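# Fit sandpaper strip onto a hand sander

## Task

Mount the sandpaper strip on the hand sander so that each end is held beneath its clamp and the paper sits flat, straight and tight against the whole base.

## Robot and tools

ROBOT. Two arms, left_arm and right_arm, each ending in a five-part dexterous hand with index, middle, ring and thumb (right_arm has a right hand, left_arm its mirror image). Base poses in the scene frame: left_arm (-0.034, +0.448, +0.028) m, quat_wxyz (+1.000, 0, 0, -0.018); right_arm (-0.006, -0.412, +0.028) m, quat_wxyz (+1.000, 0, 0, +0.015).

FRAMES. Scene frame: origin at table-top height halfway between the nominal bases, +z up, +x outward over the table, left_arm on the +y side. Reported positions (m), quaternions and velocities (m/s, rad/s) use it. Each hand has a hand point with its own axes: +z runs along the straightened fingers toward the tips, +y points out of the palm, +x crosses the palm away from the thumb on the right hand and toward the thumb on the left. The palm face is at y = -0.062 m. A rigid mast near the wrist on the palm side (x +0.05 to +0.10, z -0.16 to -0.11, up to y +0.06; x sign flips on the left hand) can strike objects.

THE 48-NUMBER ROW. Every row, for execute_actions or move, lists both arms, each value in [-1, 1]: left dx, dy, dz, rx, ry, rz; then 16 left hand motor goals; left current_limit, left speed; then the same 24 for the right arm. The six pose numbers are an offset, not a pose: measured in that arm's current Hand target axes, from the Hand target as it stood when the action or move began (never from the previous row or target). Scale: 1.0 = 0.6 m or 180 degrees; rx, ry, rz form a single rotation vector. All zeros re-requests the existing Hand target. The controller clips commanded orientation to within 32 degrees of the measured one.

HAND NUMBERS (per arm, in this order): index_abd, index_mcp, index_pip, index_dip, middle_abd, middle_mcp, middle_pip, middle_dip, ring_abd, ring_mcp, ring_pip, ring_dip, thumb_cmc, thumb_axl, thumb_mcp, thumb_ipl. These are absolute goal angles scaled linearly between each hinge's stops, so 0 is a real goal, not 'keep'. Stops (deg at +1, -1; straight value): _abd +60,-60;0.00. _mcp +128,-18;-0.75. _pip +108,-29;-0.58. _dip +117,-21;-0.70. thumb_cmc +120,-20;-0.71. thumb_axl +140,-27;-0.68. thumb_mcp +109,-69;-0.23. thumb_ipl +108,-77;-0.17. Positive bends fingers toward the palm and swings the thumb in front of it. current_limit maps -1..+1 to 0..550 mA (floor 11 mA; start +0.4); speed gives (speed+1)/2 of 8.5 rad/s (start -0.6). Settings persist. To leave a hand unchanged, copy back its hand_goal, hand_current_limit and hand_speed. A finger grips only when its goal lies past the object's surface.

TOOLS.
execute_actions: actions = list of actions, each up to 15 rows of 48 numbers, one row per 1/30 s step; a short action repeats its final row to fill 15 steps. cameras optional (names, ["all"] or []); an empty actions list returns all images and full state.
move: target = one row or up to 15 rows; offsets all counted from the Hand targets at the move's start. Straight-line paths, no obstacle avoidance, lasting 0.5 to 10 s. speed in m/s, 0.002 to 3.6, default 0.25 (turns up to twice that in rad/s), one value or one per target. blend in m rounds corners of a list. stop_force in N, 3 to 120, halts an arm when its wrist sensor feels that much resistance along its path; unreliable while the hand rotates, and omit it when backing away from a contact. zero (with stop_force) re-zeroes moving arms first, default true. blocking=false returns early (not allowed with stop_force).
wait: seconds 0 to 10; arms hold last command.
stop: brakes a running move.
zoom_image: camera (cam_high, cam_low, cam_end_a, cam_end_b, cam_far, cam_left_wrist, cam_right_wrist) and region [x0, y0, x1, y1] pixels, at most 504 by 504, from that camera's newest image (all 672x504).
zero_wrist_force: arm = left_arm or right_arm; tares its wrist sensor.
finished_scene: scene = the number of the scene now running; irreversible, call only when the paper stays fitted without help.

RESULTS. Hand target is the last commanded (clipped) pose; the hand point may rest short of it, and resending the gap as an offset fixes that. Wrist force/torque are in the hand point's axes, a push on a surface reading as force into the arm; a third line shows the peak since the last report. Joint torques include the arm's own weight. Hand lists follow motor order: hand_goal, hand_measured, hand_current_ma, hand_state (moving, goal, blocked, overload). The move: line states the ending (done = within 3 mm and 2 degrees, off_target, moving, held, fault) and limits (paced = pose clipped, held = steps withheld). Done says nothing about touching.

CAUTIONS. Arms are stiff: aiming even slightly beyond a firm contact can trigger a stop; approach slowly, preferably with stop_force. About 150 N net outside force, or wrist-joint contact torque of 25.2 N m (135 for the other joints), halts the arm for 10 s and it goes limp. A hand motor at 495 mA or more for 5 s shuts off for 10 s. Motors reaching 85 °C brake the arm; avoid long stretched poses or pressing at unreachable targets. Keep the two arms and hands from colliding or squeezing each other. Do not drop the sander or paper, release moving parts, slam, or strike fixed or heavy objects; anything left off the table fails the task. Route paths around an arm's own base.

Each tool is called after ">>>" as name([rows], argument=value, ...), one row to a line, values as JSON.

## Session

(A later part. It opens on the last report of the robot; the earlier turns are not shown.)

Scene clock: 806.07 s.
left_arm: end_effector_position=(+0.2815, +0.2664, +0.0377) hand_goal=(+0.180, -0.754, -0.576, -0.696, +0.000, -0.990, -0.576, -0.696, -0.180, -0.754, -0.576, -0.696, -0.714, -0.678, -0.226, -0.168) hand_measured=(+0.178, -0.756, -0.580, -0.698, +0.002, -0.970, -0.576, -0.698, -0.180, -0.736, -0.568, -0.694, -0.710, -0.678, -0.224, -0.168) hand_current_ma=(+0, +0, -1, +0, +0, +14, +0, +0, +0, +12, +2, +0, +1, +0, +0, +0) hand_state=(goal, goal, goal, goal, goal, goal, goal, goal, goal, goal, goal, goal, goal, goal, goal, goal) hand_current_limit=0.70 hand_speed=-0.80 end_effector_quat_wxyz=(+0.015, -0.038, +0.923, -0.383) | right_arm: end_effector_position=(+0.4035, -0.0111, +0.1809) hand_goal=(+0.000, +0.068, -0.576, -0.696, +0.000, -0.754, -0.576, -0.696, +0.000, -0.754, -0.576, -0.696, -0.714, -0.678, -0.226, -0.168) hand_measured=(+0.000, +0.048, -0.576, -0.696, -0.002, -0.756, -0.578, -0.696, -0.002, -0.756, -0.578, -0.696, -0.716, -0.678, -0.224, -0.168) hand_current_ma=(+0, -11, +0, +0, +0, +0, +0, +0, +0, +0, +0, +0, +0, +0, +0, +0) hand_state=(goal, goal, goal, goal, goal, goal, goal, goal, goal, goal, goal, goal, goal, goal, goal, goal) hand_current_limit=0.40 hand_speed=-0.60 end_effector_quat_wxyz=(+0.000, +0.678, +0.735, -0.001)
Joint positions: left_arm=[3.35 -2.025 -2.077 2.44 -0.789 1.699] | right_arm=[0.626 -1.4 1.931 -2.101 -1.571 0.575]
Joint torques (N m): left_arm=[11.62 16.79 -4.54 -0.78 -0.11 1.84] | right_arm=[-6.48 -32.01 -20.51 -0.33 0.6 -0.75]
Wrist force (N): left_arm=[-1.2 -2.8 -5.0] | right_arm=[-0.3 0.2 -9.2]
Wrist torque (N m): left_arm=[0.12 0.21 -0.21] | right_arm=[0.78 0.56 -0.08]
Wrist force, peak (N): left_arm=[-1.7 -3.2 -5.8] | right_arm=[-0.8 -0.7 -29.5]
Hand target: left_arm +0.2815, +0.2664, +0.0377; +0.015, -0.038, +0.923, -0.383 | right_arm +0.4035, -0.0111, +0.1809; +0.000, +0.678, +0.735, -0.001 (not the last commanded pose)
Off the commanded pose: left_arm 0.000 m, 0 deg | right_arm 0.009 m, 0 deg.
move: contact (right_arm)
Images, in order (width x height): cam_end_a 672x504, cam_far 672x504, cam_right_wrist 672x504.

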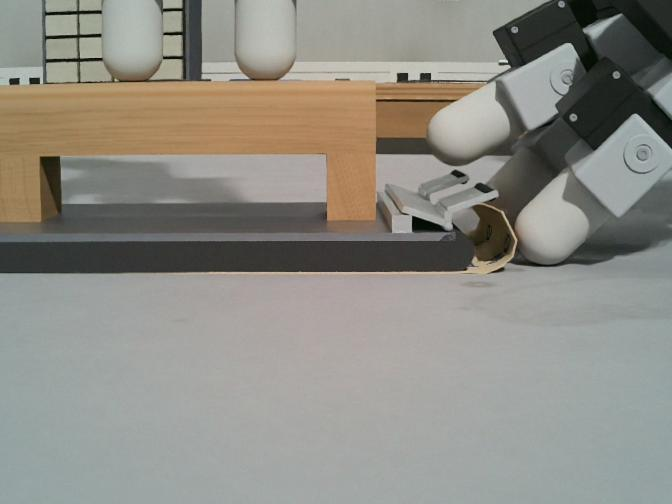

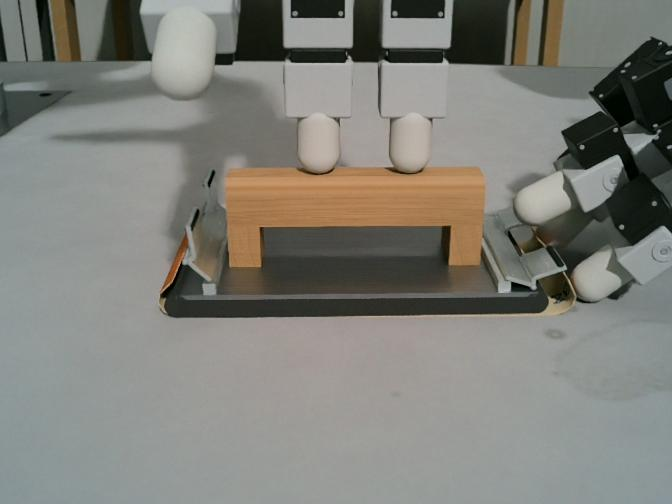

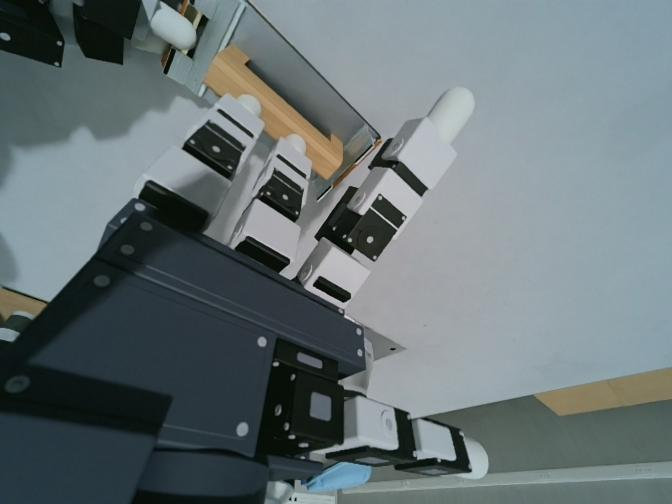

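>>> move([
  [0,0,0,0,0,0,0.18,-0.753,-0.576,-0.696,0,-0.99,-0.576,-0.696,-0.18,-0.753,-0.576,-0.696,-0.714,-0.678,-0.226,-0.168,0.7,-0.8,0,0,0.001,0,0,0,0,0.068,-0.576,-0.696,0,-0.754,-0.576,-0.696,0,-0.754,-0.576,-0.696,-0.714,-0.678,-0.226,-0.168,0.4,-0.6],
  [0,0,0,0,0,0,0.18,-0.753,-0.576,-0.696,0,-0.99,-0.576,-0.696,-0.18,-0.753,-0.576,-0.696,-0.714,-0.678,-0.226,-0.168,0.7,-0.8,0.0062,0,0.001,0,0,0,0,0.068,-0.576,-0.696,0,-0.754,-0.576,-0.696,0,-0.754,-0.576,-0.696,-0.714,-0.678,-0.226,-0.168,0.4,-0.6],
], speed=0.02, cameras=["cam_end_a","cam_far"])

Scene clock: 812.37 s.
left_arm: end_effector_position=(+0.2815, +0.2664, +0.0377) hand_goal=(+0.180, -0.754, -0.576, -0.696, +0.000, -0.990, -0.576, -0.696, -0.180, -0.754, -0.576, -0.696, -0.714, -0.678, -0.226, -0.168) hand_measured=(+0.178, -0.756, -0.580, -0.698, +0.002, -0.970, -0.576, -0.698, -0.180, -0.736, -0.568, -0.694, -0.710, -0.678, -0.224, -0.168) hand_current_ma=(+0, +0, -1, +0, +0, +14, +0, +0, +0, +12, +2, +0, +1, +0, +0, +0) hand_state=(goal, goal, goal, goal, goal, goal, goal, goal, goal, goal, goal, goal, goal, goal, goal, goal) hand_current_limit=0.70 hand_speed=-0.80 end_effector_quat_wxyz=(+0.015, -0.038, +0.923, -0.383) | right_arm: end_effector_position=(+0.4032, -0.0075, +0.1803) hand_goal=(+0.000, +0.068, -0.576, -0.696, +0.000, -0.754, -0.576, -0.696, +0.000, -0.754, -0.576, -0.696, -0.714, -0.678, -0.226, -0.168) hand_measured=(+0.000, +0.048, -0.576, -0.696, -0.032, -0.756, -0.578, -0.696, -0.032, -0.756, -0.578, -0.696, -0.716, -0.678, -0.224, -0.168) hand_current_ma=(+0, -11, +0, +0, -19, +0, +0, +0, -19, +0, +0, +0, +0, +0, +0, +0) hand_state=(goal, goal, goal, goal, blocked, goal, goal, goal, blocked, goal, goal, goal, goal, goal, goal, goal) hand_current_limit=0.40 hand_speed=-0.60 end_effector_quat_wxyz=(+0.000, +0.678, +0.735, -0.001)
Joint positions: left_arm=[3.35 -2.025 -2.077 2.44 -0.789 1.699] | right_arm=[0.632 -1.393 1.925 -2.101 -1.571 0.581]
Joint torques (N m): left_arm=[11.7 16.62 -3.81 -0.9 0.09 1.71] | right_arm=[11.34 -4.41 -18.3 0.41 -0.18 1.47]
Wrist force (N): left_arm=[-1.3 -2.8 -5.3] | right_arm=[-2.9 -0.2 -20.5]
Wrist torque (N m): left_arm=[0.12 0.21 -0.22] | right_arm=[1.73 0.76 -0.29]
Wrist force, peak (N): left_arm=[-1.5 -3.4 -5.7] | right_arm=[-1.3 -0.5 -23.1]
Hand target: left_arm +0.2815, +0.2664, +0.0377; +0.015, -0.038, +0.923, -0.383 | right_arm +0.4032, -0.0074, +0.1803; +0.000, +0.678, +0.735, -0.001
Off the commanded pose: left_arm 0.000 m, 0 deg | right_arm 0.000 m, 0 deg.
move: done
Images, in order (width x height): cam_end_a 672x504, cam_far 672x504.

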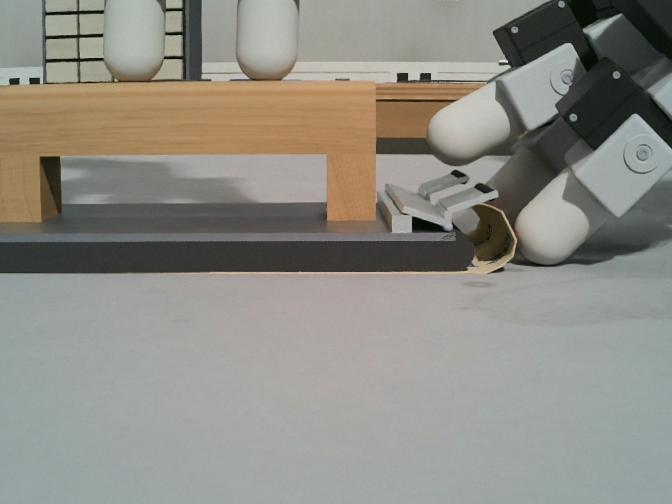

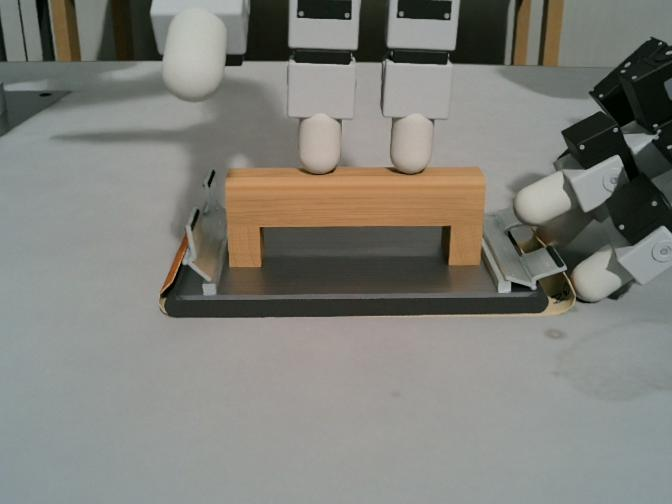

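>>> move([
  [0,-0.01426,0.01426,0,0,0,0.18,-0.753,-0.576,-0.696,0,-0.99,-0.576,-0.696,-0.18,-0.753,-0.576,-0.696,-0.714,-0.678,-0.226,-0.168,0.7,-0.8,0,0,0,0,0,0,0,0.068,-0.576,-0.696,0,-0.754,-0.576,-0.696,0,-0.754,-0.576,-0.696,-0.714,-0.678,-0.226,-0.168,0.4,-0.6],
  [0,-0.0309,0.0026,0,0,0,0.18,-0.753,-0.576,-0.696,0,-0.99,-0.576,-0.696,-0.18,-0.753,-0.576,-0.696,-0.714,-0.678,-0.226,-0.168,0.7,-0.8,0,0,0,0,0,0,0,0.068,-0.576,-0.696,0,-0.754,-0.576,-0.696,0,-0.754,-0.576,-0.696,-0.714,-0.678,-0.226,-0.168,0.4,-0.6],
], speed=0.03, cameras=["cam_end_a","cam_far"])

>>> zoom_image(camera="cam_far", region=[480, 120, 672, 312])

>>> zoom_image(camera="cam_end_a", region=[370, 90, 590, 310])

Scene clock: 823.07 s.
left_arm: end_effector_position=(+0.2827, +0.2523, +0.0496) hand_goal=(+0.180, -0.754, -0.576, -0.696, +0.000, -0.990, -0.576, -0.696, -0.180, -0.754, -0.576, -0.696, -0.714, -0.678, -0.226, -0.168) hand_measured=(+0.178, -0.710, -0.556, -0.688, +0.002, -0.970, -0.576, -0.698, -0.182, -0.712, -0.552, -0.686, -0.710, -0.678, -0.224, -0.168) hand_current_ma=(+0, +54, +14, +3, +0, +14, +0, +0, +0, +49, +18, +4, +1, +0, +0, +0) hand_state=(goal, blocked, blocked, goal, goal, goal, goal, goal, goal, blocked, blocked, goal, goal, goal, goal, goal) hand_current_limit=0.70 hand_speed=-0.80 end_effector_quat_wxyz=(+0.015, -0.038, +0.923, -0.383) | right_arm: end_effector_position=(+0.4032, -0.0074, +0.1803) hand_goal=(+0.000, +0.068, -0.576, -0.696, +0.000, -0.754, -0.576, -0.696, +0.000, -0.754, -0.576, -0.696, -0.714, -0.678, -0.226, -0.168) hand_measured=(+0.000, +0.048, -0.576, -0.696, -0.032, -0.756, -0.578, -0.696, -0.034, -0.756, -0.578, -0.696, -0.716, -0.678, -0.224, -0.168) hand_current_ma=(+0, -11, +0, +0, -20, +0, +0, +0, -20, +0, +0, +0, +0, +0, +0, +0) hand_state=(goal, goal, goal, goal, blocked, goal, goal, goal, blocked, goal, goal, goal, goal, goal, goal, goal) hand_current_limit=0.40 hand_speed=-0.60 end_effector_quat_wxyz=(+0.000, +0.678, +0.735, -0.001)
Joint positions: left_arm=[3.305 -1.998 -2.055 2.436 -0.786 1.636] | right_arm=[0.632 -1.393 1.925 -2.101 -1.571 0.581]
Joint torques (N m): left_arm=[-10.73 43.96 22.34 -4.59 4.33 -1.4] | right_arm=[10.46 -3.78 -16.24 0.49 0.94 1.56]
Wrist force (N): left_arm=[-2.0 1.0 -4.8] | right_arm=[-2.7 -0.4 -21.8]
Wrist torque (N m): left_arm=[-0.28 0.29 -0.25] | right_arm=[1.71 0.75 -0.27]
Wrist force, peak (N): left_arm=[-0.7 -1.9 -17.1] | right_arm=[-2.7 -0.5 -22.2]
Hand target: left_arm +0.2827, +0.2523, +0.0497; +0.015, -0.038, +0.923, -0.383 | right_arm +0.4032, -0.0074, +0.1803; +0.000, +0.678, +0.735, -0.001
Off the commanded pose: left_arm 0.000 m, 0 deg | right_arm 0.000 m, 0 deg.
move: done
Images, in order (width x height): cam_end_a 672x504, cam_far 672x504.

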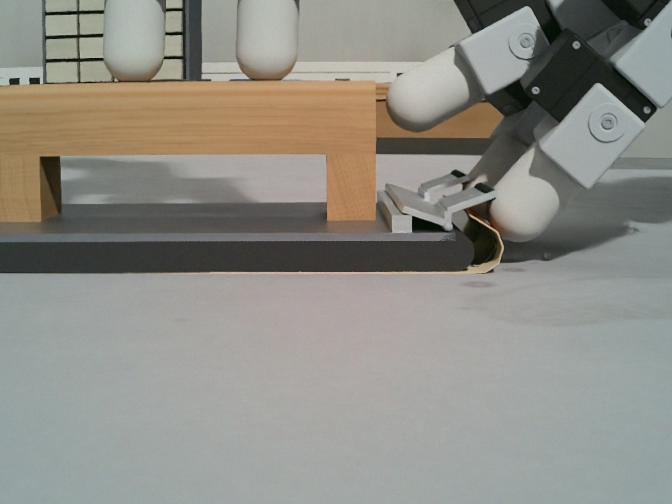

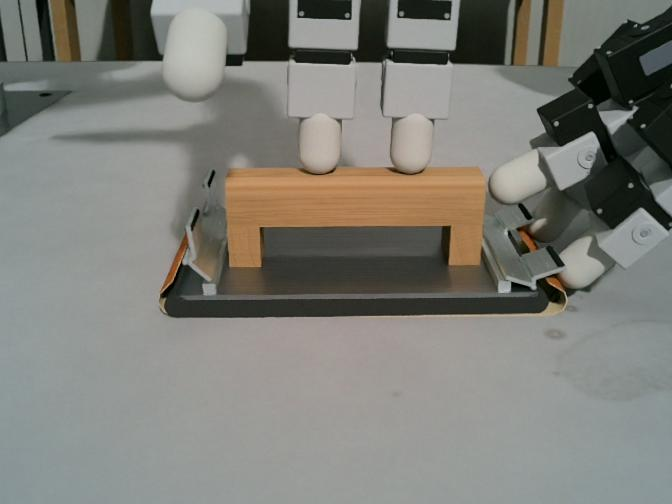

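Scaled by 2.625 from the camera's 672x504 image, which has a finer 960x720 frame.

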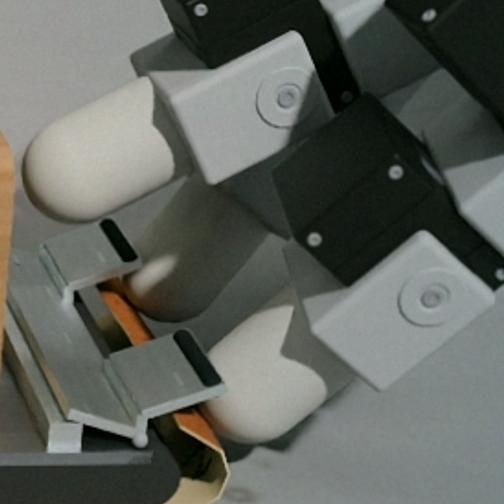

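Scaled by 2.291 from the camera's 672x504 image, which has a finer 960x720 frame.

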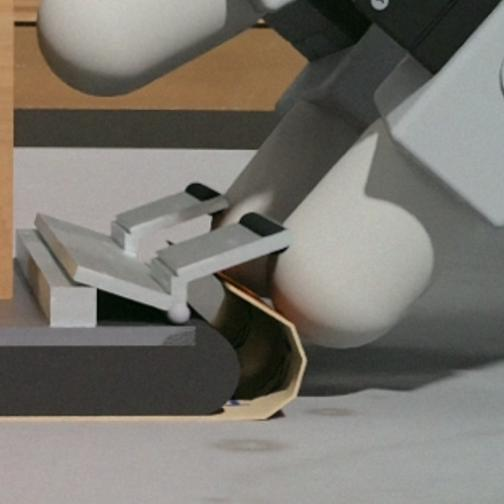

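>>> move([
  [0,0,0,0,0,0,0.18,-0.95,-0.65,-0.75,0,-0.99,-0.576,-0.696,-0.18,-0.95,-0.65,-0.75,-0.714,-0.678,-0.226,-0.168,0.7,-0.9,0,0,0,0,0,0,0,0.068,-0.576,-0.696,0,-0.754,-0.576,-0.696,0,-0.754,-0.576,-0.696,-0.714,-0.678,-0.226,-0.168,0.4,-0.6],
], speed=0.03, cameras=["cam_end_a","cam_far"])

>>> zoom_image(camera="cam_end_a", region=[370, 90, 590, 310])

Scene clock: 827.80 s.
left_arm: end_effector_position=(+0.2827, +0.2523, +0.0497) hand_goal=(+0.180, -0.950, -0.650, -0.750, +0.000, -0.990, -0.576, -0.696, -0.180, -0.950, -0.650, -0.750, -0.714, -0.678, -0.226, -0.168) hand_measured=(+0.178, -0.710, -0.556, -0.704, +0.002, -0.970, -0.576, -0.698, -0.182, -0.712, -0.552, -0.704, -0.710, -0.678, -0.224, -0.168) hand_current_ma=(+0, +467, +182, +53, +0, +14, +0, +0, +0, +467, +199, +55, +1, +0, +0, +0) hand_state=(goal, blocked, blocked, blocked, goal, goal, goal, goal, goal, blocked, blocked, blocked, goal, goal, goal, goal) hand_current_limit=0.70 hand_speed=-0.90 end_effector_quat_wxyz=(+0.015, -0.038, +0.923, -0.383) | right_arm: end_effector_position=(+0.4032, -0.0074, +0.1803) hand_goal=(+0.000, +0.068, -0.576, -0.696, +0.000, -0.754, -0.576, -0.696, +0.000, -0.754, -0.576, -0.696, -0.714, -0.678, -0.226, -0.168) hand_measured=(+0.000, +0.048, -0.576, -0.696, -0.032, -0.756, -0.578, -0.696, -0.034, -0.756, -0.578, -0.696, -0.716, -0.678, -0.224, -0.168) hand_current_ma=(+0, -11, +0, +0, -20, +0, +0, +0, -20, +0, +0, +0, +0, +0, +0, +0) hand_state=(goal, goal, goal, goal, blocked, goal, goal, goal, blocked, goal, goal, goal, goal, goal, goal, goal) hand_current_limit=0.40 hand_speed=-0.60 end_effector_quat_wxyz=(+0.000, +0.678, +0.735, -0.001)
Joint positions: left_arm=[3.305 -1.998 -2.055 2.435 -0.786 1.636] | right_arm=[0.632 -1.393 1.925 -2.101 -1.571 0.581]
Joint torques (N m): left_arm=[-11.2 44.66 21.5 -4.36 4.07 -1.45] | right_arm=[9.26 -5.9 -13.33 0.25 1.12 1.59]
Wrist force (N): left_arm=[-1.6 4.7 -3.8] | right_arm=[-2.6 -0.2 -21.6]
Wrist torque (N m): left_arm=[-0.66 0.26 -0.30] | right_arm=[1.74 0.72 -0.26]
Wrist force, peak (N): left_arm=[-1.7 5.6 -3.4] | right_arm=[-3.1 -0.2 -22.0]
Hand target: left_arm +0.2827, +0.2523, +0.0497; +0.015, -0.038, +0.923, -0.383 | right_arm +0.4032, -0.0074, +0.1803; +0.000, +0.678, +0.735, -0.001
Off the commanded pose: left_arm 0.000 m, 0 deg | right_arm 0.000 m, 0 deg.
move: done
Images, in order (width x height): cam_end_a 672x504, cam_far 672x504.

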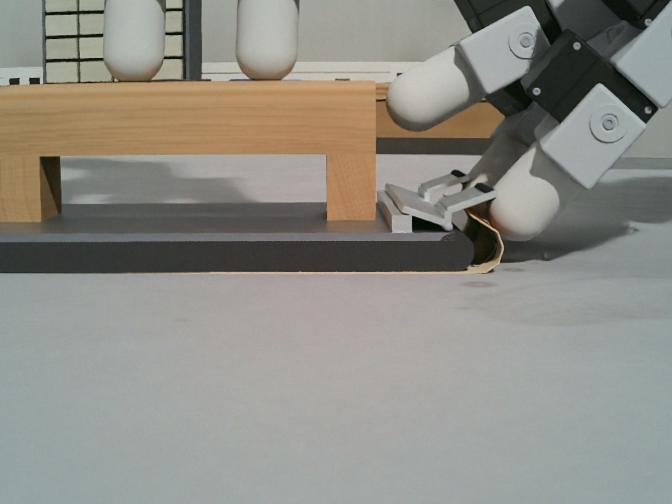

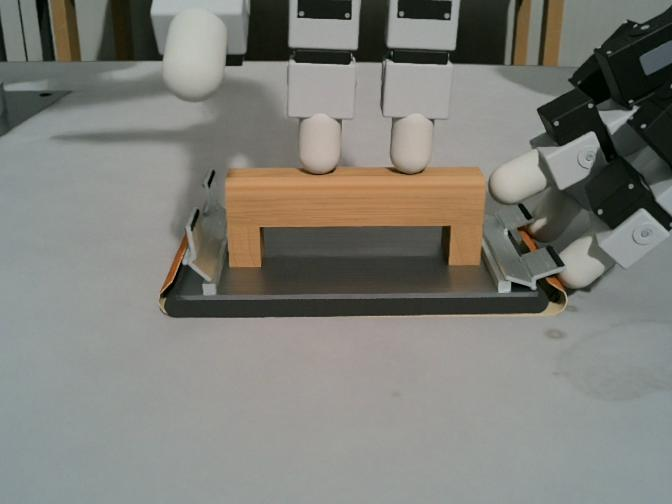

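Scaled by 2.291 from the camera's 672x504 image, which has a finer 960x720 frame.

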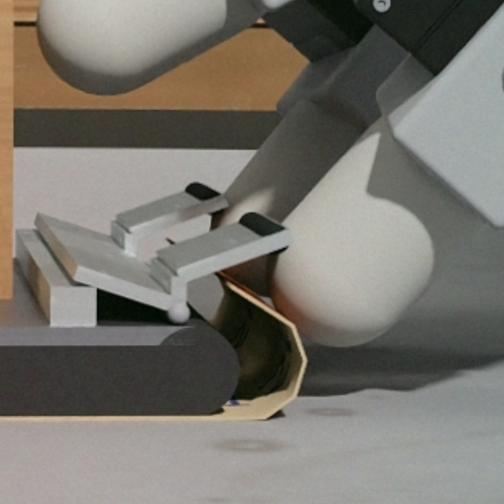

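>>> move(target=[0,0,-0.25,0,0,0,0,-0.753,-0.576,-0.696,0,-0.753,-0.576,-0.696,0,-0.753,-0.576,-0.696,-0.714,-0.678,-0.226,-0.168,0.2,-0.4,0,0,0,0,0,0,0,0.068,-0.576,-0.696,0,-0.754,-0.576,-0.696,0,-0.754,-0.576,-0.696,-0.714,-0.678,-0.226,-0.168,0.4,-0.6], cameras=["cam_end_a","cam_high"])

Scene clock: 920.47 s.
left_arm: end_effector_position=(+0.2741, +0.3580, +0.1557) hand_goal=(+0.000, -0.754, -0.576, -0.696, +0.000, -0.754, -0.576, -0.696, +0.000, -0.754, -0.576, -0.696, -0.714, -0.678, -0.226, -0.168) hand_measured=(+0.002, -0.734, -0.570, -0.694, +0.002, -0.748, -0.576, -0.698, -0.004, -0.736, -0.568, -0.694, -0.710, -0.678, -0.224, -0.168) hand_current_ma=(+0, +13, +2, +0, +0, +1, +0, +0, +0, +11, +2, +0, +1, +0, +0, +0) hand_state=(goal, goal, goal, goal, goal, goal, goal, goal, goal, goal, goal, goal, goal, goal, goal, goal) hand_current_limit=0.20 hand_speed=-0.40 end_effector_quat_wxyz=(+0.015, -0.038, +0.923, -0.383) | right_arm: end_effector_position=(+0.4032, -0.0074, +0.1803) hand_goal=(+0.000, +0.068, -0.576, -0.696, +0.000, -0.754, -0.576, -0.696, +0.000, -0.754, -0.576, -0.696, -0.714, -0.678, -0.226, -0.168) hand_measured=(+0.000, +0.048, -0.576, -0.696, -0.032, -0.756, -0.578, -0.696, -0.034, -0.756, -0.578, -0.696, -0.716, -0.678, -0.224, -0.168) hand_current_ma=(+0, -11, +0, +0, -20, +0, +0, +0, -20, +0, +0, +0, +0, +0, +0, +0) hand_state=(goal, goal, goal, goal, blocked, goal, goal, goal, blocked, goal, goal, goal, goal, goal, goal, goal) hand_current_limit=0.40 hand_speed=-0.60 end_effector_quat_wxyz=(+0.000, +0.678, +0.735, -0.001)
Joint positions: left_arm=[3.645 -1.797 -2.075 1.941 -0.857 2.093] | right_arm=[0.632 -1.393 1.925 -2.101 -1.571 0.581]
Joint torques (N m): left_arm=[12.48 39 -0.07 -4.39 -0.17 1.75] | right_arm=[7.34 -5.38 -8.56 0.48 1.35 1.35]
Wrist force (N): left_arm=[-1.5 -2.4 -4.5] | right_arm=[-2.4 -0.4 -20.2]
Wrist torque (N m): left_arm=[0.01 0.22 -0.24] | right_arm=[1.66 0.75 -0.26]
Wrist force, peak (N): left_arm=[-1.5 5.9 -3.6] | right_arm=[-2.8 -0.2 -22.3]
Hand target: left_arm +0.2741, +0.3580, +0.1557; +0.015, -0.038, +0.923, -0.383 | right_arm +0.4032, -0.0074, +0.1803; +0.000, +0.678, +0.735, -0.001
Off the commanded pose: left_arm 0.000 m, 0 deg | right_arm 0.000 m, 0 deg.
move: done
Images, in order (width x height): cam_high 672x504, cam_end_a 672x504.

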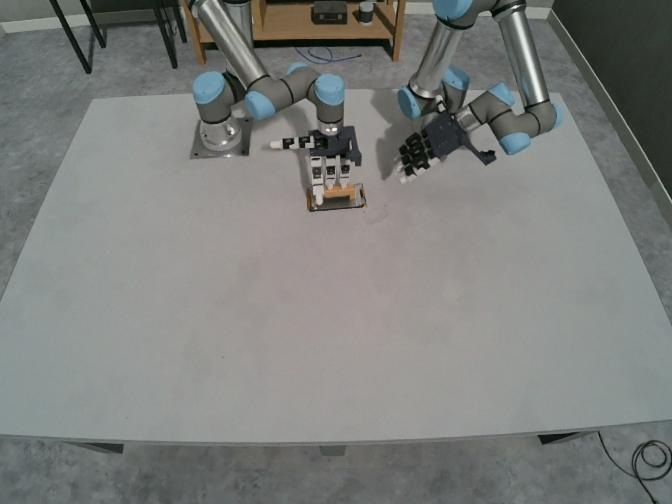

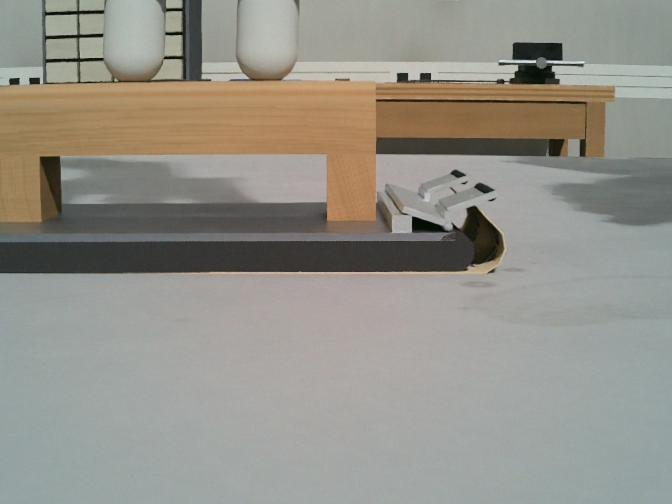

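>>> zoom_image(camera="cam_end_a", region=[340, 140, 540, 290])

>>> zoom_image(camera="cam_high", region=[280, 120, 460, 240])

Scaled by 2.520 from the camera's 672x504 image, which has a finer 960x720 frame.

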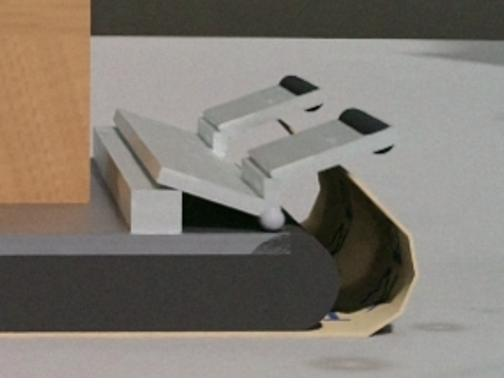

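Scaled by 2.800 from the camera's 672x504 image, which has a finer 960x720 frame.

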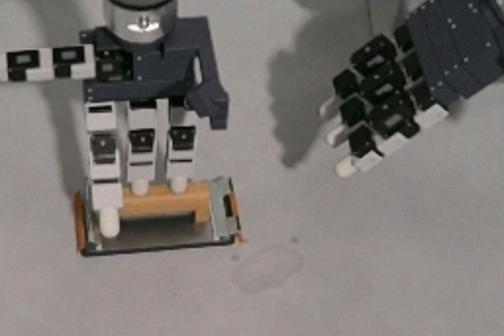

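>>> move([
  [0,0,0,0,0,0.5,0,-0.753,-0.576,-0.696,0,-0.753,-0.576,-0.696,0,-0.753,-0.576,-0.696,-0.714,-0.678,-0.226,-0.168,0.2,-0.4,0,0,0,0,0,0,0,0.068,-0.576,-0.696,0,-0.754,-0.576,-0.696,0,-0.754,-0.576,-0.696,-0.714,-0.678,-0.226,-0.168,0.4,-0.6],
  [0,0,0,0,0,0.99,0,-0.753,-0.576,-0.696,0,-0.753,-0.576,-0.696,0,-0.753,-0.576,-0.696,-0.714,-0.678,-0.226,-0.168,0.2,-0.4,0,0,0,0,0,0,0,0.068,-0.576,-0.696,0,-0.754,-0.576,-0.696,0,-0.754,-0.576,-0.696,-0.714,-0.678,-0.226,-0.168,0.4,-0.6],
], speed=0.6, blend=[0.01,0], cameras=["cam_high"])

Scene clock: 952.93 s.
left_arm: end_effector_position=(+0.2715, +0.3574, +0.1551) hand_goal=(+0.000, -0.754, -0.576, -0.696, +0.000, -0.754, -0.576, -0.696, +0.000, -0.754, -0.576, -0.696, -0.714, -0.678, -0.226, -0.168) hand_measured=(+0.000, -0.750, -0.574, -0.694, +0.000, -0.750, -0.576, -0.698, -0.004, -0.752, -0.574, -0.694, -0.712, -0.678, -0.224, -0.168) hand_current_ma=(+0, +1, +0, +0, +0, +1, +0, +0, +0, +0, +0, +0, +0, +0, +0, +0) hand_state=(goal, goal, goal, goal, goal, goal, goal, goal, goal, goal, goal, goal, goal, goal, goal, goal) hand_current_limit=0.20 hand_speed=-0.40 end_effector_quat_wxyz=(+0.252, +0.603, +0.712, -0.256) | right_arm: end_effector_position=(+0.4032, -0.0074, +0.1803) hand_goal=(+0.000, +0.068, -0.576, -0.696, +0.000, -0.754, -0.576, -0.696, +0.000, -0.754, -0.576, -0.696, -0.714, -0.678, -0.226, -0.168) hand_measured=(+0.000, +0.048, -0.576, -0.696, -0.032, -0.756, -0.578, -0.696, -0.034, -0.756, -0.578, -0.696, -0.716, -0.678, -0.224, -0.168) hand_current_ma=(+0, -11, +0, +0, -20, +0, +0, +0, -20, +0, +0, +0, +0, +0, +0, +0) hand_state=(goal, goal, goal, goal, blocked, goal, goal, goal, blocked, goal, goal, goal, goal, goal, goal, goal) hand_current_limit=0.40 hand_speed=-0.60 end_effector_quat_wxyz=(+0.000, +0.678, +0.735, -0.001)
Joint positions: left_arm=[4 -1.64 -2.459 1.978 -1.058 3.947] | right_arm=[0.632 -1.393 1.925 -2.101 -1.571 0.581]
Joint torques (N m): left_arm=[-9.2 26.46 19.94 -2.03 2.74 -1.48] | right_arm=[7.07 -5.87 -6.36 0.4 1.08 1.39]
Wrist force (N): left_arm=[-3.8 -1.7 -4.6] | right_arm=[-2.6 -0.4 -21.5]
Wrist torque (N m): left_arm=[-0.04 0.50 -0.07] | right_arm=[1.69 0.76 -0.27]
Wrist force, peak (N): left_arm=[-3.3 -2.7 -5.1] | right_arm=[-2.6 -0.4 -21.7]
Hand target: left_arm +0.2715, +0.3575, +0.1551; +0.252, +0.603, +0.712, -0.256 (not the last commanded pose) | right_arm +0.4032, -0.0074, +0.1803; +0.000, +0.678, +0.735, -0.001
Off the commanded pose: left_arm 0.003 m, 93 deg | right_arm 0.000 m, 0 deg.
move: held (left_arm; a check stopped the path); path passed 1 of 2 targets; limits=held
pose unreachable (left arm): on one or more control steps of this call, first in action 0 (counted from 0), this arm could not follow its commanded pose, so it was not sent that pose on those steps. It may still have moved: this result reports where it is.
cause: moving toward the commanded pose would bring two parts of the arm too close to each other (joints 3 (elbow) to 6 (wrist 3) lie between them).
Images, in order (width x height): cam_high 672x504.

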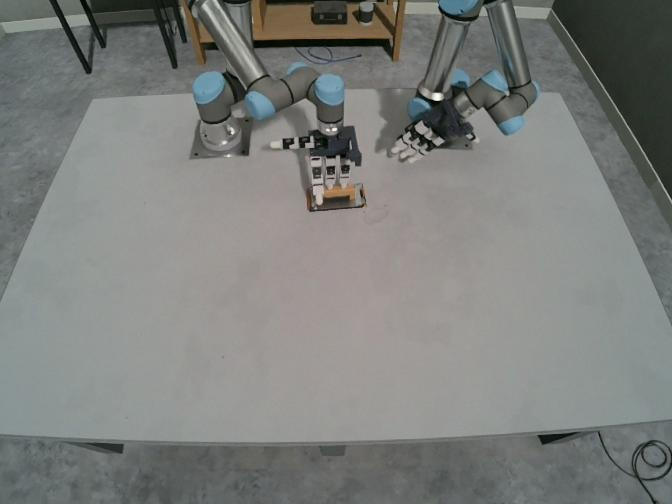

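>>> move(target=[-0.286,0.09,0.048,0,0,0,0,-0.753,-0.576,-0.696,0,-0.753,-0.576,-0.696,0,-0.753,-0.576,-0.696,-0.714,-0.678,-0.226,-0.168,0.2,-0.4,0,0,0,0,0,0,0,0.068,-0.576,-0.696,0,-0.754,-0.576,-0.696,0,-0.754,-0.576,-0.696,-0.714,-0.678,-0.226,-0.168,0.4,-0.6])

>>> move(target=[0,0,0,0,0,0.485,0,-0.753,-0.576,-0.696,0,-0.753,-0.576,-0.696,0,-0.753,-0.576,-0.696,-0.714,-0.678,-0.226,-0.168,0.2,-0.4,0,0,0,0,0,0,0,0.068,-0.576,-0.696,0,-0.754,-0.576,-0.696,0,-0.754,-0.576,-0.696,-0.714,-0.678,-0.226,-0.168,0.4,-0.6], speed=0.6, cameras=["cam_high"])

Scene clock: 961.57 s.
left_arm: end_effector_position=(+0.3512, +0.2204, +0.2449) hand_goal=(+0.000, -0.754, -0.576, -0.696, +0.000, -0.754, -0.576, -0.696, +0.000, -0.754, -0.576, -0.696, -0.714, -0.678, -0.226, -0.168) hand_measured=(+0.000, -0.750, -0.574, -0.694, +0.000, -0.750, -0.576, -0.698, -0.004, -0.752, -0.574, -0.694, -0.712, -0.678, -0.224, -0.168) hand_current_ma=(+0, +1, +0, +0, +0, +1, +0, +0, +0, +0, +0, +0, +0, +0, +0, +0) hand_state=(goal, goal, goal, goal, goal, goal, goal, goal, goal, goal, goal, goal, goal, goal, goal, goal) hand_current_limit=0.20 hand_speed=-0.40 end_effector_quat_wxyz=(+0.252, +0.603, +0.712, -0.256) | right_arm: end_effector_position=(+0.4032, -0.0074, +0.1803) hand_goal=(+0.000, +0.068, -0.576, -0.696, +0.000, -0.754, -0.576, -0.696, +0.000, -0.754, -0.576, -0.696, -0.714, -0.678, -0.226, -0.168) hand_measured=(+0.000, +0.048, -0.576, -0.696, -0.032, -0.756, -0.578, -0.696, -0.034, -0.756, -0.578, -0.696, -0.716, -0.678, -0.224, -0.168) hand_current_ma=(+0, -11, +0, +0, -20, +0, +0, +0, -20, +0, +0, +0, +0, +0, +0, +0) hand_state=(goal, goal, goal, goal, blocked, goal, goal, goal, blocked, goal, goal, goal, goal, goal, goal, goal) hand_current_limit=0.40 hand_speed=-0.60 end_effector_quat_wxyz=(+0.000, +0.678, +0.735, -0.001)
Joint positions: left_arm=[3.283 -1.648 -1.975 2.023 -0.837 3.094] | right_arm=[0.632 -1.393 1.925 -2.101 -1.571 0.581]
Joint torques (N m): left_arm=[-6.4 6.33 28.59 -0.73 0.13 -1.31] | right_arm=[5.6 -5.53 -7.31 0.18 1.06 1.33]
Wrist force (N): left_arm=[-3.7 -2.0 -4.5] | right_arm=[-2.4 -0.2 -20.4]
Wrist torque (N m): left_arm=[-0.08 0.52 -0.07] | right_arm=[1.70 0.74 -0.25]
Wrist force, peak (N): left_arm=[-5.0 -1.5 -4.7] | right_arm=[-2.7 -0.6 -21.7]
Hand target: left_arm +0.3512, +0.2204, +0.2449; +0.252, +0.603, +0.712, -0.256 | right_arm +0.4032, -0.0074, +0.1803; +0.000, +0.678, +0.735, -0.001
Off the commanded pose: left_arm 0.000 m, 0 deg | right_arm 0.000 m, 0 deg.
move: done

Scene clock: 963.77 s.
left_arm: end_effector_position=(+0.3512, +0.2204, +0.2449) hand_goal=(+0.000, -0.754, -0.576, -0.696, +0.000, -0.754, -0.576, -0.696, +0.000, -0.754, -0.576, -0.696, -0.714, -0.678, -0.226, -0.168) hand_measured=(+0.000, -0.758, -0.574, -0.694, +0.000, -0.756, -0.576, -0.698, -0.004, -0.758, -0.574, -0.694, -0.718, -0.678, -0.224, -0.168) hand_current_ma=(+0, -1, +0, +0, +0, +0, +0, +0, +0, -1, +0, +0, -1, +0, +0, +0) hand_state=(goal, goal, goal, goal, goal, goal, goal, goal, goal, goal, goal, goal, goal, goal, goal, goal) hand_current_limit=0.20 hand_speed=-0.40 end_effector_quat_wxyz=(+0.359, +0.928, +0.099, -0.011) | right_arm: end_effector_position=(+0.4032, -0.0074, +0.1803) hand_goal=(+0.000, +0.068, -0.576, -0.696, +0.000, -0.754, -0.576, -0.696, +0.000, -0.754, -0.576, -0.696, -0.714, -0.678, -0.226, -0.168) hand_measured=(+0.000, +0.048, -0.576, -0.696, -0.032, -0.756, -0.578, -0.696, -0.034, -0.756, -0.578, -0.696, -0.716, -0.678, -0.224, -0.168) hand_current_ma=(+0, -11, +0, +0, -20, +0, +0, +0, -20, +0, +0, +0, +0, +0, +0, +0) hand_state=(goal, goal, goal, goal, blocked, goal, goal, goal, blocked, goal, goal, goal, goal, goal, goal, goal) hand_current_limit=0.40 hand_speed=-0.60 end_effector_quat_wxyz=(+0.000, +0.678, +0.735, -0.001)
Joint positions: left_arm=[3.536 -1.843 -2.035 2.059 -0.873 4.949] | right_arm=[0.632 -1.393 1.925 -2.101 -1.571 0.581]
Joint torques (N m): left_arm=[-8.07 12.89 24.6 -4.11 3.2 1.78] | right_arm=[3.72 -6.69 -6.92 0.41 1.15 1.07]
Wrist force (N): left_arm=[-2.3 0.1 -2.9] | right_arm=[-2.6 -0.5 -20.8]
Wrist torque (N m): left_arm=[0.03 0.43 -0.05] | right_arm=[1.66 0.77 -0.27]
Wrist force, peak (N): left_arm=[-4.1 -1.8 -5.2] | right_arm=[-2.6 -0.3 -21.9]
Hand target: left_arm +0.3512, +0.2204, +0.2449; +0.359, +0.928, +0.099, -0.011 | right_arm +0.4032, -0.0074, +0.1803; +0.000, +0.678, +0.735, -0.001
Off the commanded pose: left_arm 0.000 m, 0 deg | right_arm 0.000 m, 0 deg.
move: done
Images, in order (width x height): cam_high 672x504.

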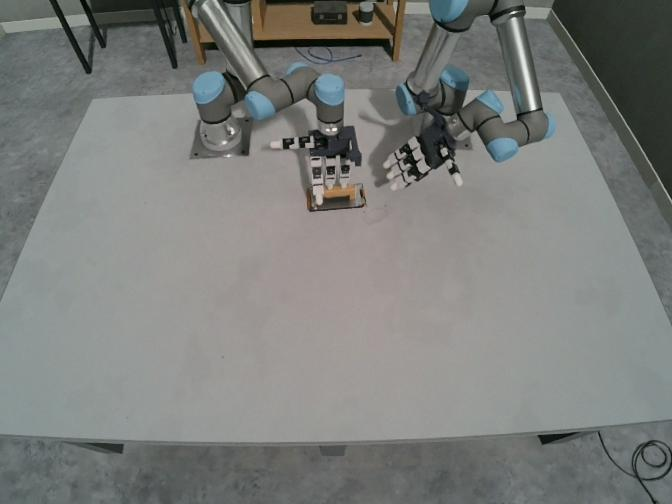

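>>> move(target=[-0.0775,0.0511,0.1,-0.0165,0,0.0419,0,-1,-0.576,-0.696,0,-1,-0.576,-0.696,0,-0.753,-0.576,-0.696,-0.714,-0.678,-0.226,-0.168,0.4,-0.4,0,0,0,0,0,0,0,0.068,-0.576,-0.696,0,-0.754,-0.576,-0.696,0,-0.754,-0.576,-0.696,-0.714,-0.678,-0.226,-0.168,0.4,-0.6], cameras=["cam_high","cam_end_a"])

Scene clock: 973.30 s.
left_arm: end_effector_position=(+0.3145, +0.1501, +0.2250) hand_goal=(+0.000, -1.000, -0.576, -0.696, +0.000, -1.000, -0.576, -0.696, +0.000, -0.754, -0.576, -0.696, -0.714, -0.678, -0.226, -0.168) hand_measured=(+0.000, -1.000, -0.576, -0.694, +0.000, -1.000, -0.576, -0.698, -0.004, -0.758, -0.574, -0.694, -0.718, -0.678, -0.224, -0.168) hand_current_ma=(+0, +0, +0, +0, +0, +0, +0, +0, +0, -1, +0, +0, -1, +0, +0, +0) hand_state=(goal, goal, goal, goal, goal, goal, goal, goal, goal, goal, goal, goal, goal, goal, goal, goal) hand_current_limit=0.40 hand_speed=-0.40 end_effector_quat_wxyz=(+0.382, +0.923, +0.038, +0.015) | right_arm: end_effector_position=(+0.4032, -0.0074, +0.1803) hand_goal=(+0.000, +0.068, -0.576, -0.696, +0.000, -0.754, -0.576, -0.696, +0.000, -0.754, -0.576, -0.696, -0.714, -0.678, -0.226, -0.168) hand_measured=(+0.000, +0.048, -0.576, -0.696, -0.032, -0.756, -0.578, -0.696, -0.034, -0.756, -0.578, -0.696, -0.716, -0.678, -0.224, -0.168) hand_current_ma=(+0, -11, +0, +0, -20, +0, +0, +0, -20, +0, +0, +0, +0, +0, +0, +0) hand_state=(goal, goal, goal, goal, blocked, goal, goal, goal, blocked, goal, goal, goal, goal, goal, goal, goal) hand_current_limit=0.40 hand_speed=-0.60 end_effector_quat_wxyz=(+0.000, +0.678, +0.735, -0.001)
Joint positions: left_arm=[3.362 -1.847 -2.099 2.271 -0.791 4.858] | right_arm=[0.632 -1.393 1.925 -2.101 -1.571 0.581]
Joint torques (N m): left_arm=[-9.72 11.77 22.59 -0.96 3.08 -1.45] | right_arm=[3.46 -5.87 -8.26 0.35 1.12 1.15]
Wrist force (N): left_arm=[-2.1 0.0 -2.4] | right_arm=[-2.7 -0.3 -20.6]
Wrist torque (N m): left_arm=[-0.07 0.38 0.08] | right_arm=[1.68 0.76 -0.28]
Wrist force, peak (N): left_arm=[-1.9 -1.0 -3.6] | right_arm=[-2.4 -0.6 -21.6]
Hand target: left_arm +0.3145, +0.1500, +0.2250; +0.382, +0.923, +0.038, +0.015 | right_arm +0.4032, -0.0074, +0.1803; +0.000, +0.678, +0.735, -0.001
Off the commanded pose: left_arm 0.000 m, 0 deg | right_arm 0.000 m, 0 deg.
move: done
Images, in order (width x height): cam_high 672x504, cam_end_a 672x504.

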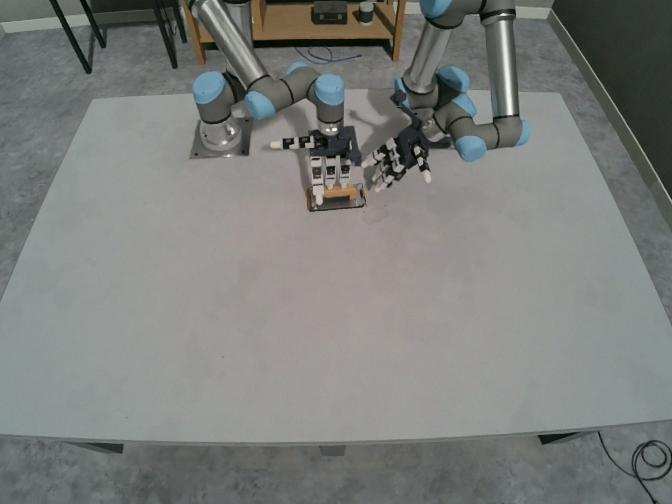

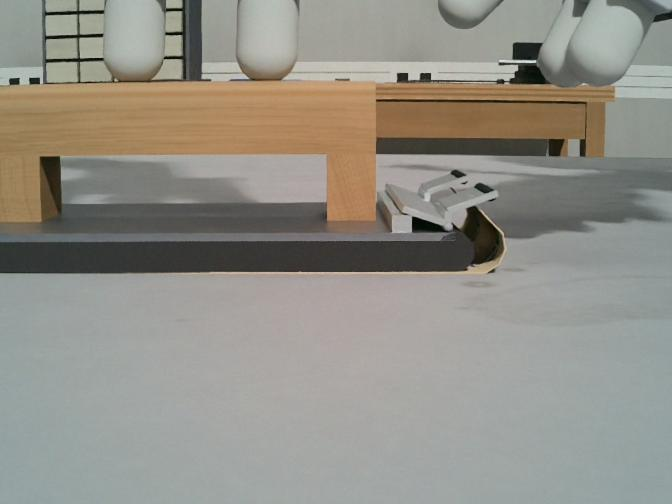

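>>> move(target=[-0.0015,-0.0383,0.0942,0,0,0,0,-1,-0.576,-0.696,0,-1,-0.576,-0.696,0,-0.753,-0.576,-0.696,-0.714,-0.678,-0.226,-0.168,0.7,-0.4,0,0,0.0017,0,0,0,0,0.068,-0.576,-0.696,0,-0.754,-0.576,-0.696,0,-0.754,-0.576,-0.696,-0.714,-0.678,-0.226,-0.168,0.4,-0.6], speed=0.1, cameras=["cam_high","cam_end_a","cam_far"])

>>> zoom_image(camera="cam_high", region=[290, 140, 430, 240])

Scene clock: 980.93 s.
left_arm: end_effector_position=(+0.3154, +0.1263, +0.1688) hand_goal=(+0.000, -1.000, -0.576, -0.696, +0.000, -1.000, -0.576, -0.696, +0.000, -0.754, -0.576, -0.696, -0.714, -0.678, -0.226, -0.168) hand_measured=(+0.000, -1.000, -0.576, -0.694, +0.000, -1.000, -0.576, -0.698, -0.004, -0.758, -0.574, -0.694, -0.718, -0.678, -0.224, -0.168) hand_current_ma=(+0, +0, +0, +0, +0, +0, +0, +0, +0, -1, +0, +0, -1, +0, +0, +0) hand_state=(goal, goal, goal, goal, goal, goal, goal, goal, goal, goal, goal, goal, goal, goal, goal, goal) hand_current_limit=0.70 hand_speed=-0.40 end_effector_quat_wxyz=(+0.382, +0.923, +0.038, +0.015) | right_arm: end_effector_position=(+0.4032, -0.0074, +0.1793) hand_goal=(+0.000, +0.068, -0.576, -0.696, +0.000, -0.754, -0.576, -0.696, +0.000, -0.754, -0.576, -0.696, -0.714, -0.678, -0.226, -0.168) hand_measured=(+0.000, +0.048, -0.576, -0.696, -0.034, -0.758, -0.578, -0.696, -0.036, -0.758, -0.578, -0.696, -0.716, -0.678, -0.224, -0.168) hand_current_ma=(+0, -11, +0, +0, -22, +0, +0, +0, -22, -1, +0, +0, +0, +0, +0, +0) hand_state=(goal, goal, goal, goal, blocked, goal, goal, goal, blocked, goal, goal, goal, goal, goal, goal, goal) hand_current_limit=0.40 hand_speed=-0.60 end_effector_quat_wxyz=(+0.000, +0.678, +0.735, -0.001)
Joint positions: left_arm=[3.281 -1.963 -2.11 2.477 -0.786 4.744] | right_arm=[0.632 -1.392 1.926 -2.104 -1.571 0.581]
Joint torques (N m): left_arm=[-10.31 14.77 21.91 -0.49 2.96 -1.68] | right_arm=[2.09 8.73 9.07 1.2 0.95 1.2]
Wrist force (N): left_arm=[-2.6 0.8 -4.1] | right_arm=[-2.0 -0.8 -49.3]
Wrist torque (N m): left_arm=[0.12 0.36 0.05] | right_arm=[3.91 2.00 -0.24]
Wrist force, peak (N): left_arm=[-2.4 0.8 -4.2] | right_arm=[-2.0 -0.8 -49.3]
Hand target: left_arm +0.3154, +0.1263, +0.1688; +0.382, +0.923, +0.038, +0.015 | right_arm +0.4032, -0.0074, +0.1793; +0.000, +0.678, +0.735, -0.001
Off the commanded pose: left_arm 0.000 m, 0 deg | right_arm 0.000 m, 0 deg.
move: done
Images, in order (width x height): cam_high 672x504, cam_end_a 672x504, cam_far 672x504.

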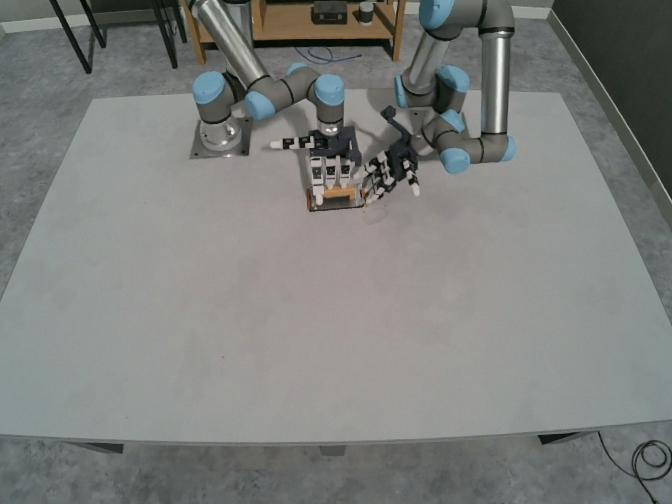

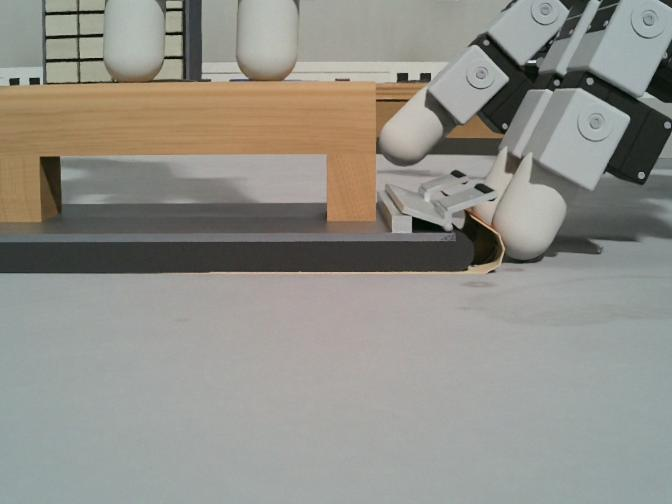

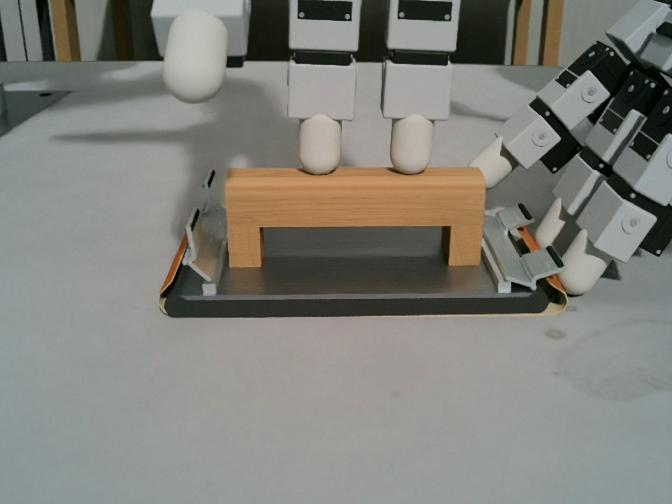

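Scaled by 3.600 from the camera's 672x504 image, which has a finer 960x720 frame.

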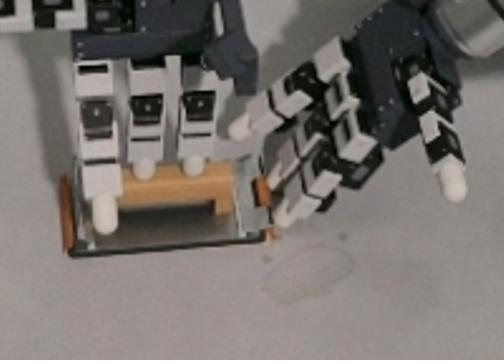

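>>> move(target=[0,0.0053,0.01,0,0,0,0,-1,-0.576,-0.696,0,-1,-0.576,-0.696,0,-0.753,-0.576,-0.696,-0.714,-0.678,-0.226,-0.168,0.7,-0.4,0,0,-0.0009,0,0,0,0,0.068,-0.576,-0.696,0,-0.754,-0.576,-0.696,0,-0.754,-0.576,-0.696,-0.714,-0.678,-0.226,-0.168,0.4,-0.6], speed=0.05, cameras=["cam_end_a","cam_far"])

>>> zoom_image(camera="cam_end_a", region=[340, 130, 600, 290])

Scene clock: 988.20 s.
left_arm: end_effector_position=(+0.3159, +0.1199, +0.1668) hand_goal=(+0.000, -1.000, -0.576, -0.696, +0.000, -1.000, -0.576, -0.696, +0.000, -0.754, -0.576, -0.696, -0.714, -0.678, -0.226, -0.168) hand_measured=(+0.000, -0.994, -0.578, -0.700, +0.000, -0.996, -0.578, -0.704, -0.004, -0.758, -0.574, -0.694, -0.718, -0.678, -0.224, -0.168) hand_current_ma=(+0, +1, +0, -1, +0, +1, +0, -2, +0, -1, +0, +0, -1, +0, +0, +0) hand_state=(goal, goal, goal, goal, goal, goal, goal, goal, goal, goal, goal, goal, goal, goal, goal, goal) hand_current_limit=0.70 hand_speed=-0.40 end_effector_quat_wxyz=(+0.382, +0.923, +0.038, +0.015) | right_arm: end_effector_position=(+0.4032, -0.0074, +0.1798) hand_goal=(+0.000, +0.068, -0.576, -0.696, +0.000, -0.754, -0.576, -0.696, +0.000, -0.754, -0.576, -0.696, -0.714, -0.678, -0.226, -0.168) hand_measured=(+0.000, +0.048, -0.576, -0.696, -0.034, -0.756, -0.578, -0.696, -0.036, -0.758, -0.578, -0.696, -0.716, -0.678, -0.224, -0.168) hand_current_ma=(+0, -11, +0, +0, -22, +0, +0, +0, -22, +0, +0, +0, +0, +0, +0, +0) hand_state=(goal, goal, goal, goal, blocked, goal, goal, goal, blocked, goal, goal, goal, goal, goal, goal, goal) hand_current_limit=0.40 hand_speed=-0.60 end_effector_quat_wxyz=(+0.000, +0.678, +0.735, -0.001)
Joint positions: left_arm=[3.259 -1.967 -2.102 2.496 -0.785 4.714] | right_arm=[0.632 -1.393 1.926 -2.102 -1.571 0.581]
Joint torques (N m): left_arm=[-14.56 2.6 17.16 2.01 -2.71 -1.8] | right_arm=[0.86 -21.02 -10.28 2.23 0.81 1.08]
Wrist force (N): left_arm=[-2.1 15.0 -39.8] | right_arm=[-1.6 -0.4 -36.5]
Wrist torque (N m): left_arm=[3.29 0.44 0.07] | right_arm=[2.84 1.48 -0.19]
Wrist force, peak (N): left_arm=[-2.4 22.7 -60.7] | right_arm=[-1.8 -0.9 -51.0]
Hand target: left_arm +0.3159, +0.1198, +0.1668; +0.382, +0.923, +0.038, +0.015 | right_arm +0.4032, -0.0074, +0.1798; +0.000, +0.678, +0.735, -0.001
Off the commanded pose: left_arm 0.000 m, 0 deg | right_arm 0.000 m, 0 deg.
move: done
Images, in order (width x height): cam_end_a 672x504, cam_far 672x504.

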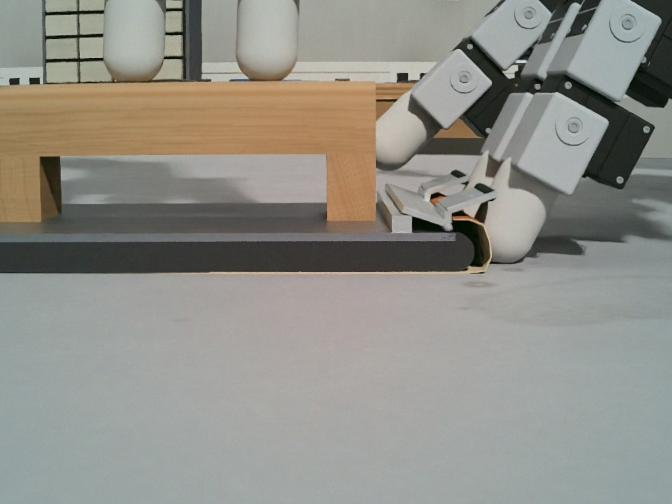

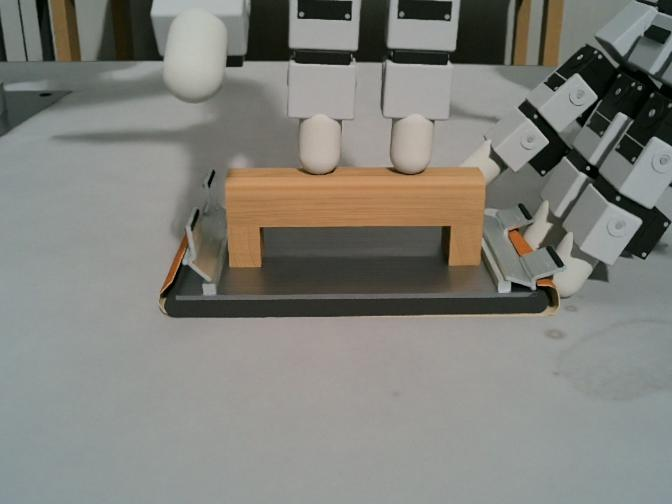

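Scaled by 1.938 from the camera's 672x504 image, which has a finer 960x720 frame.

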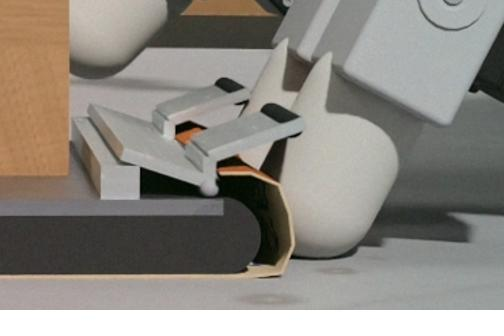

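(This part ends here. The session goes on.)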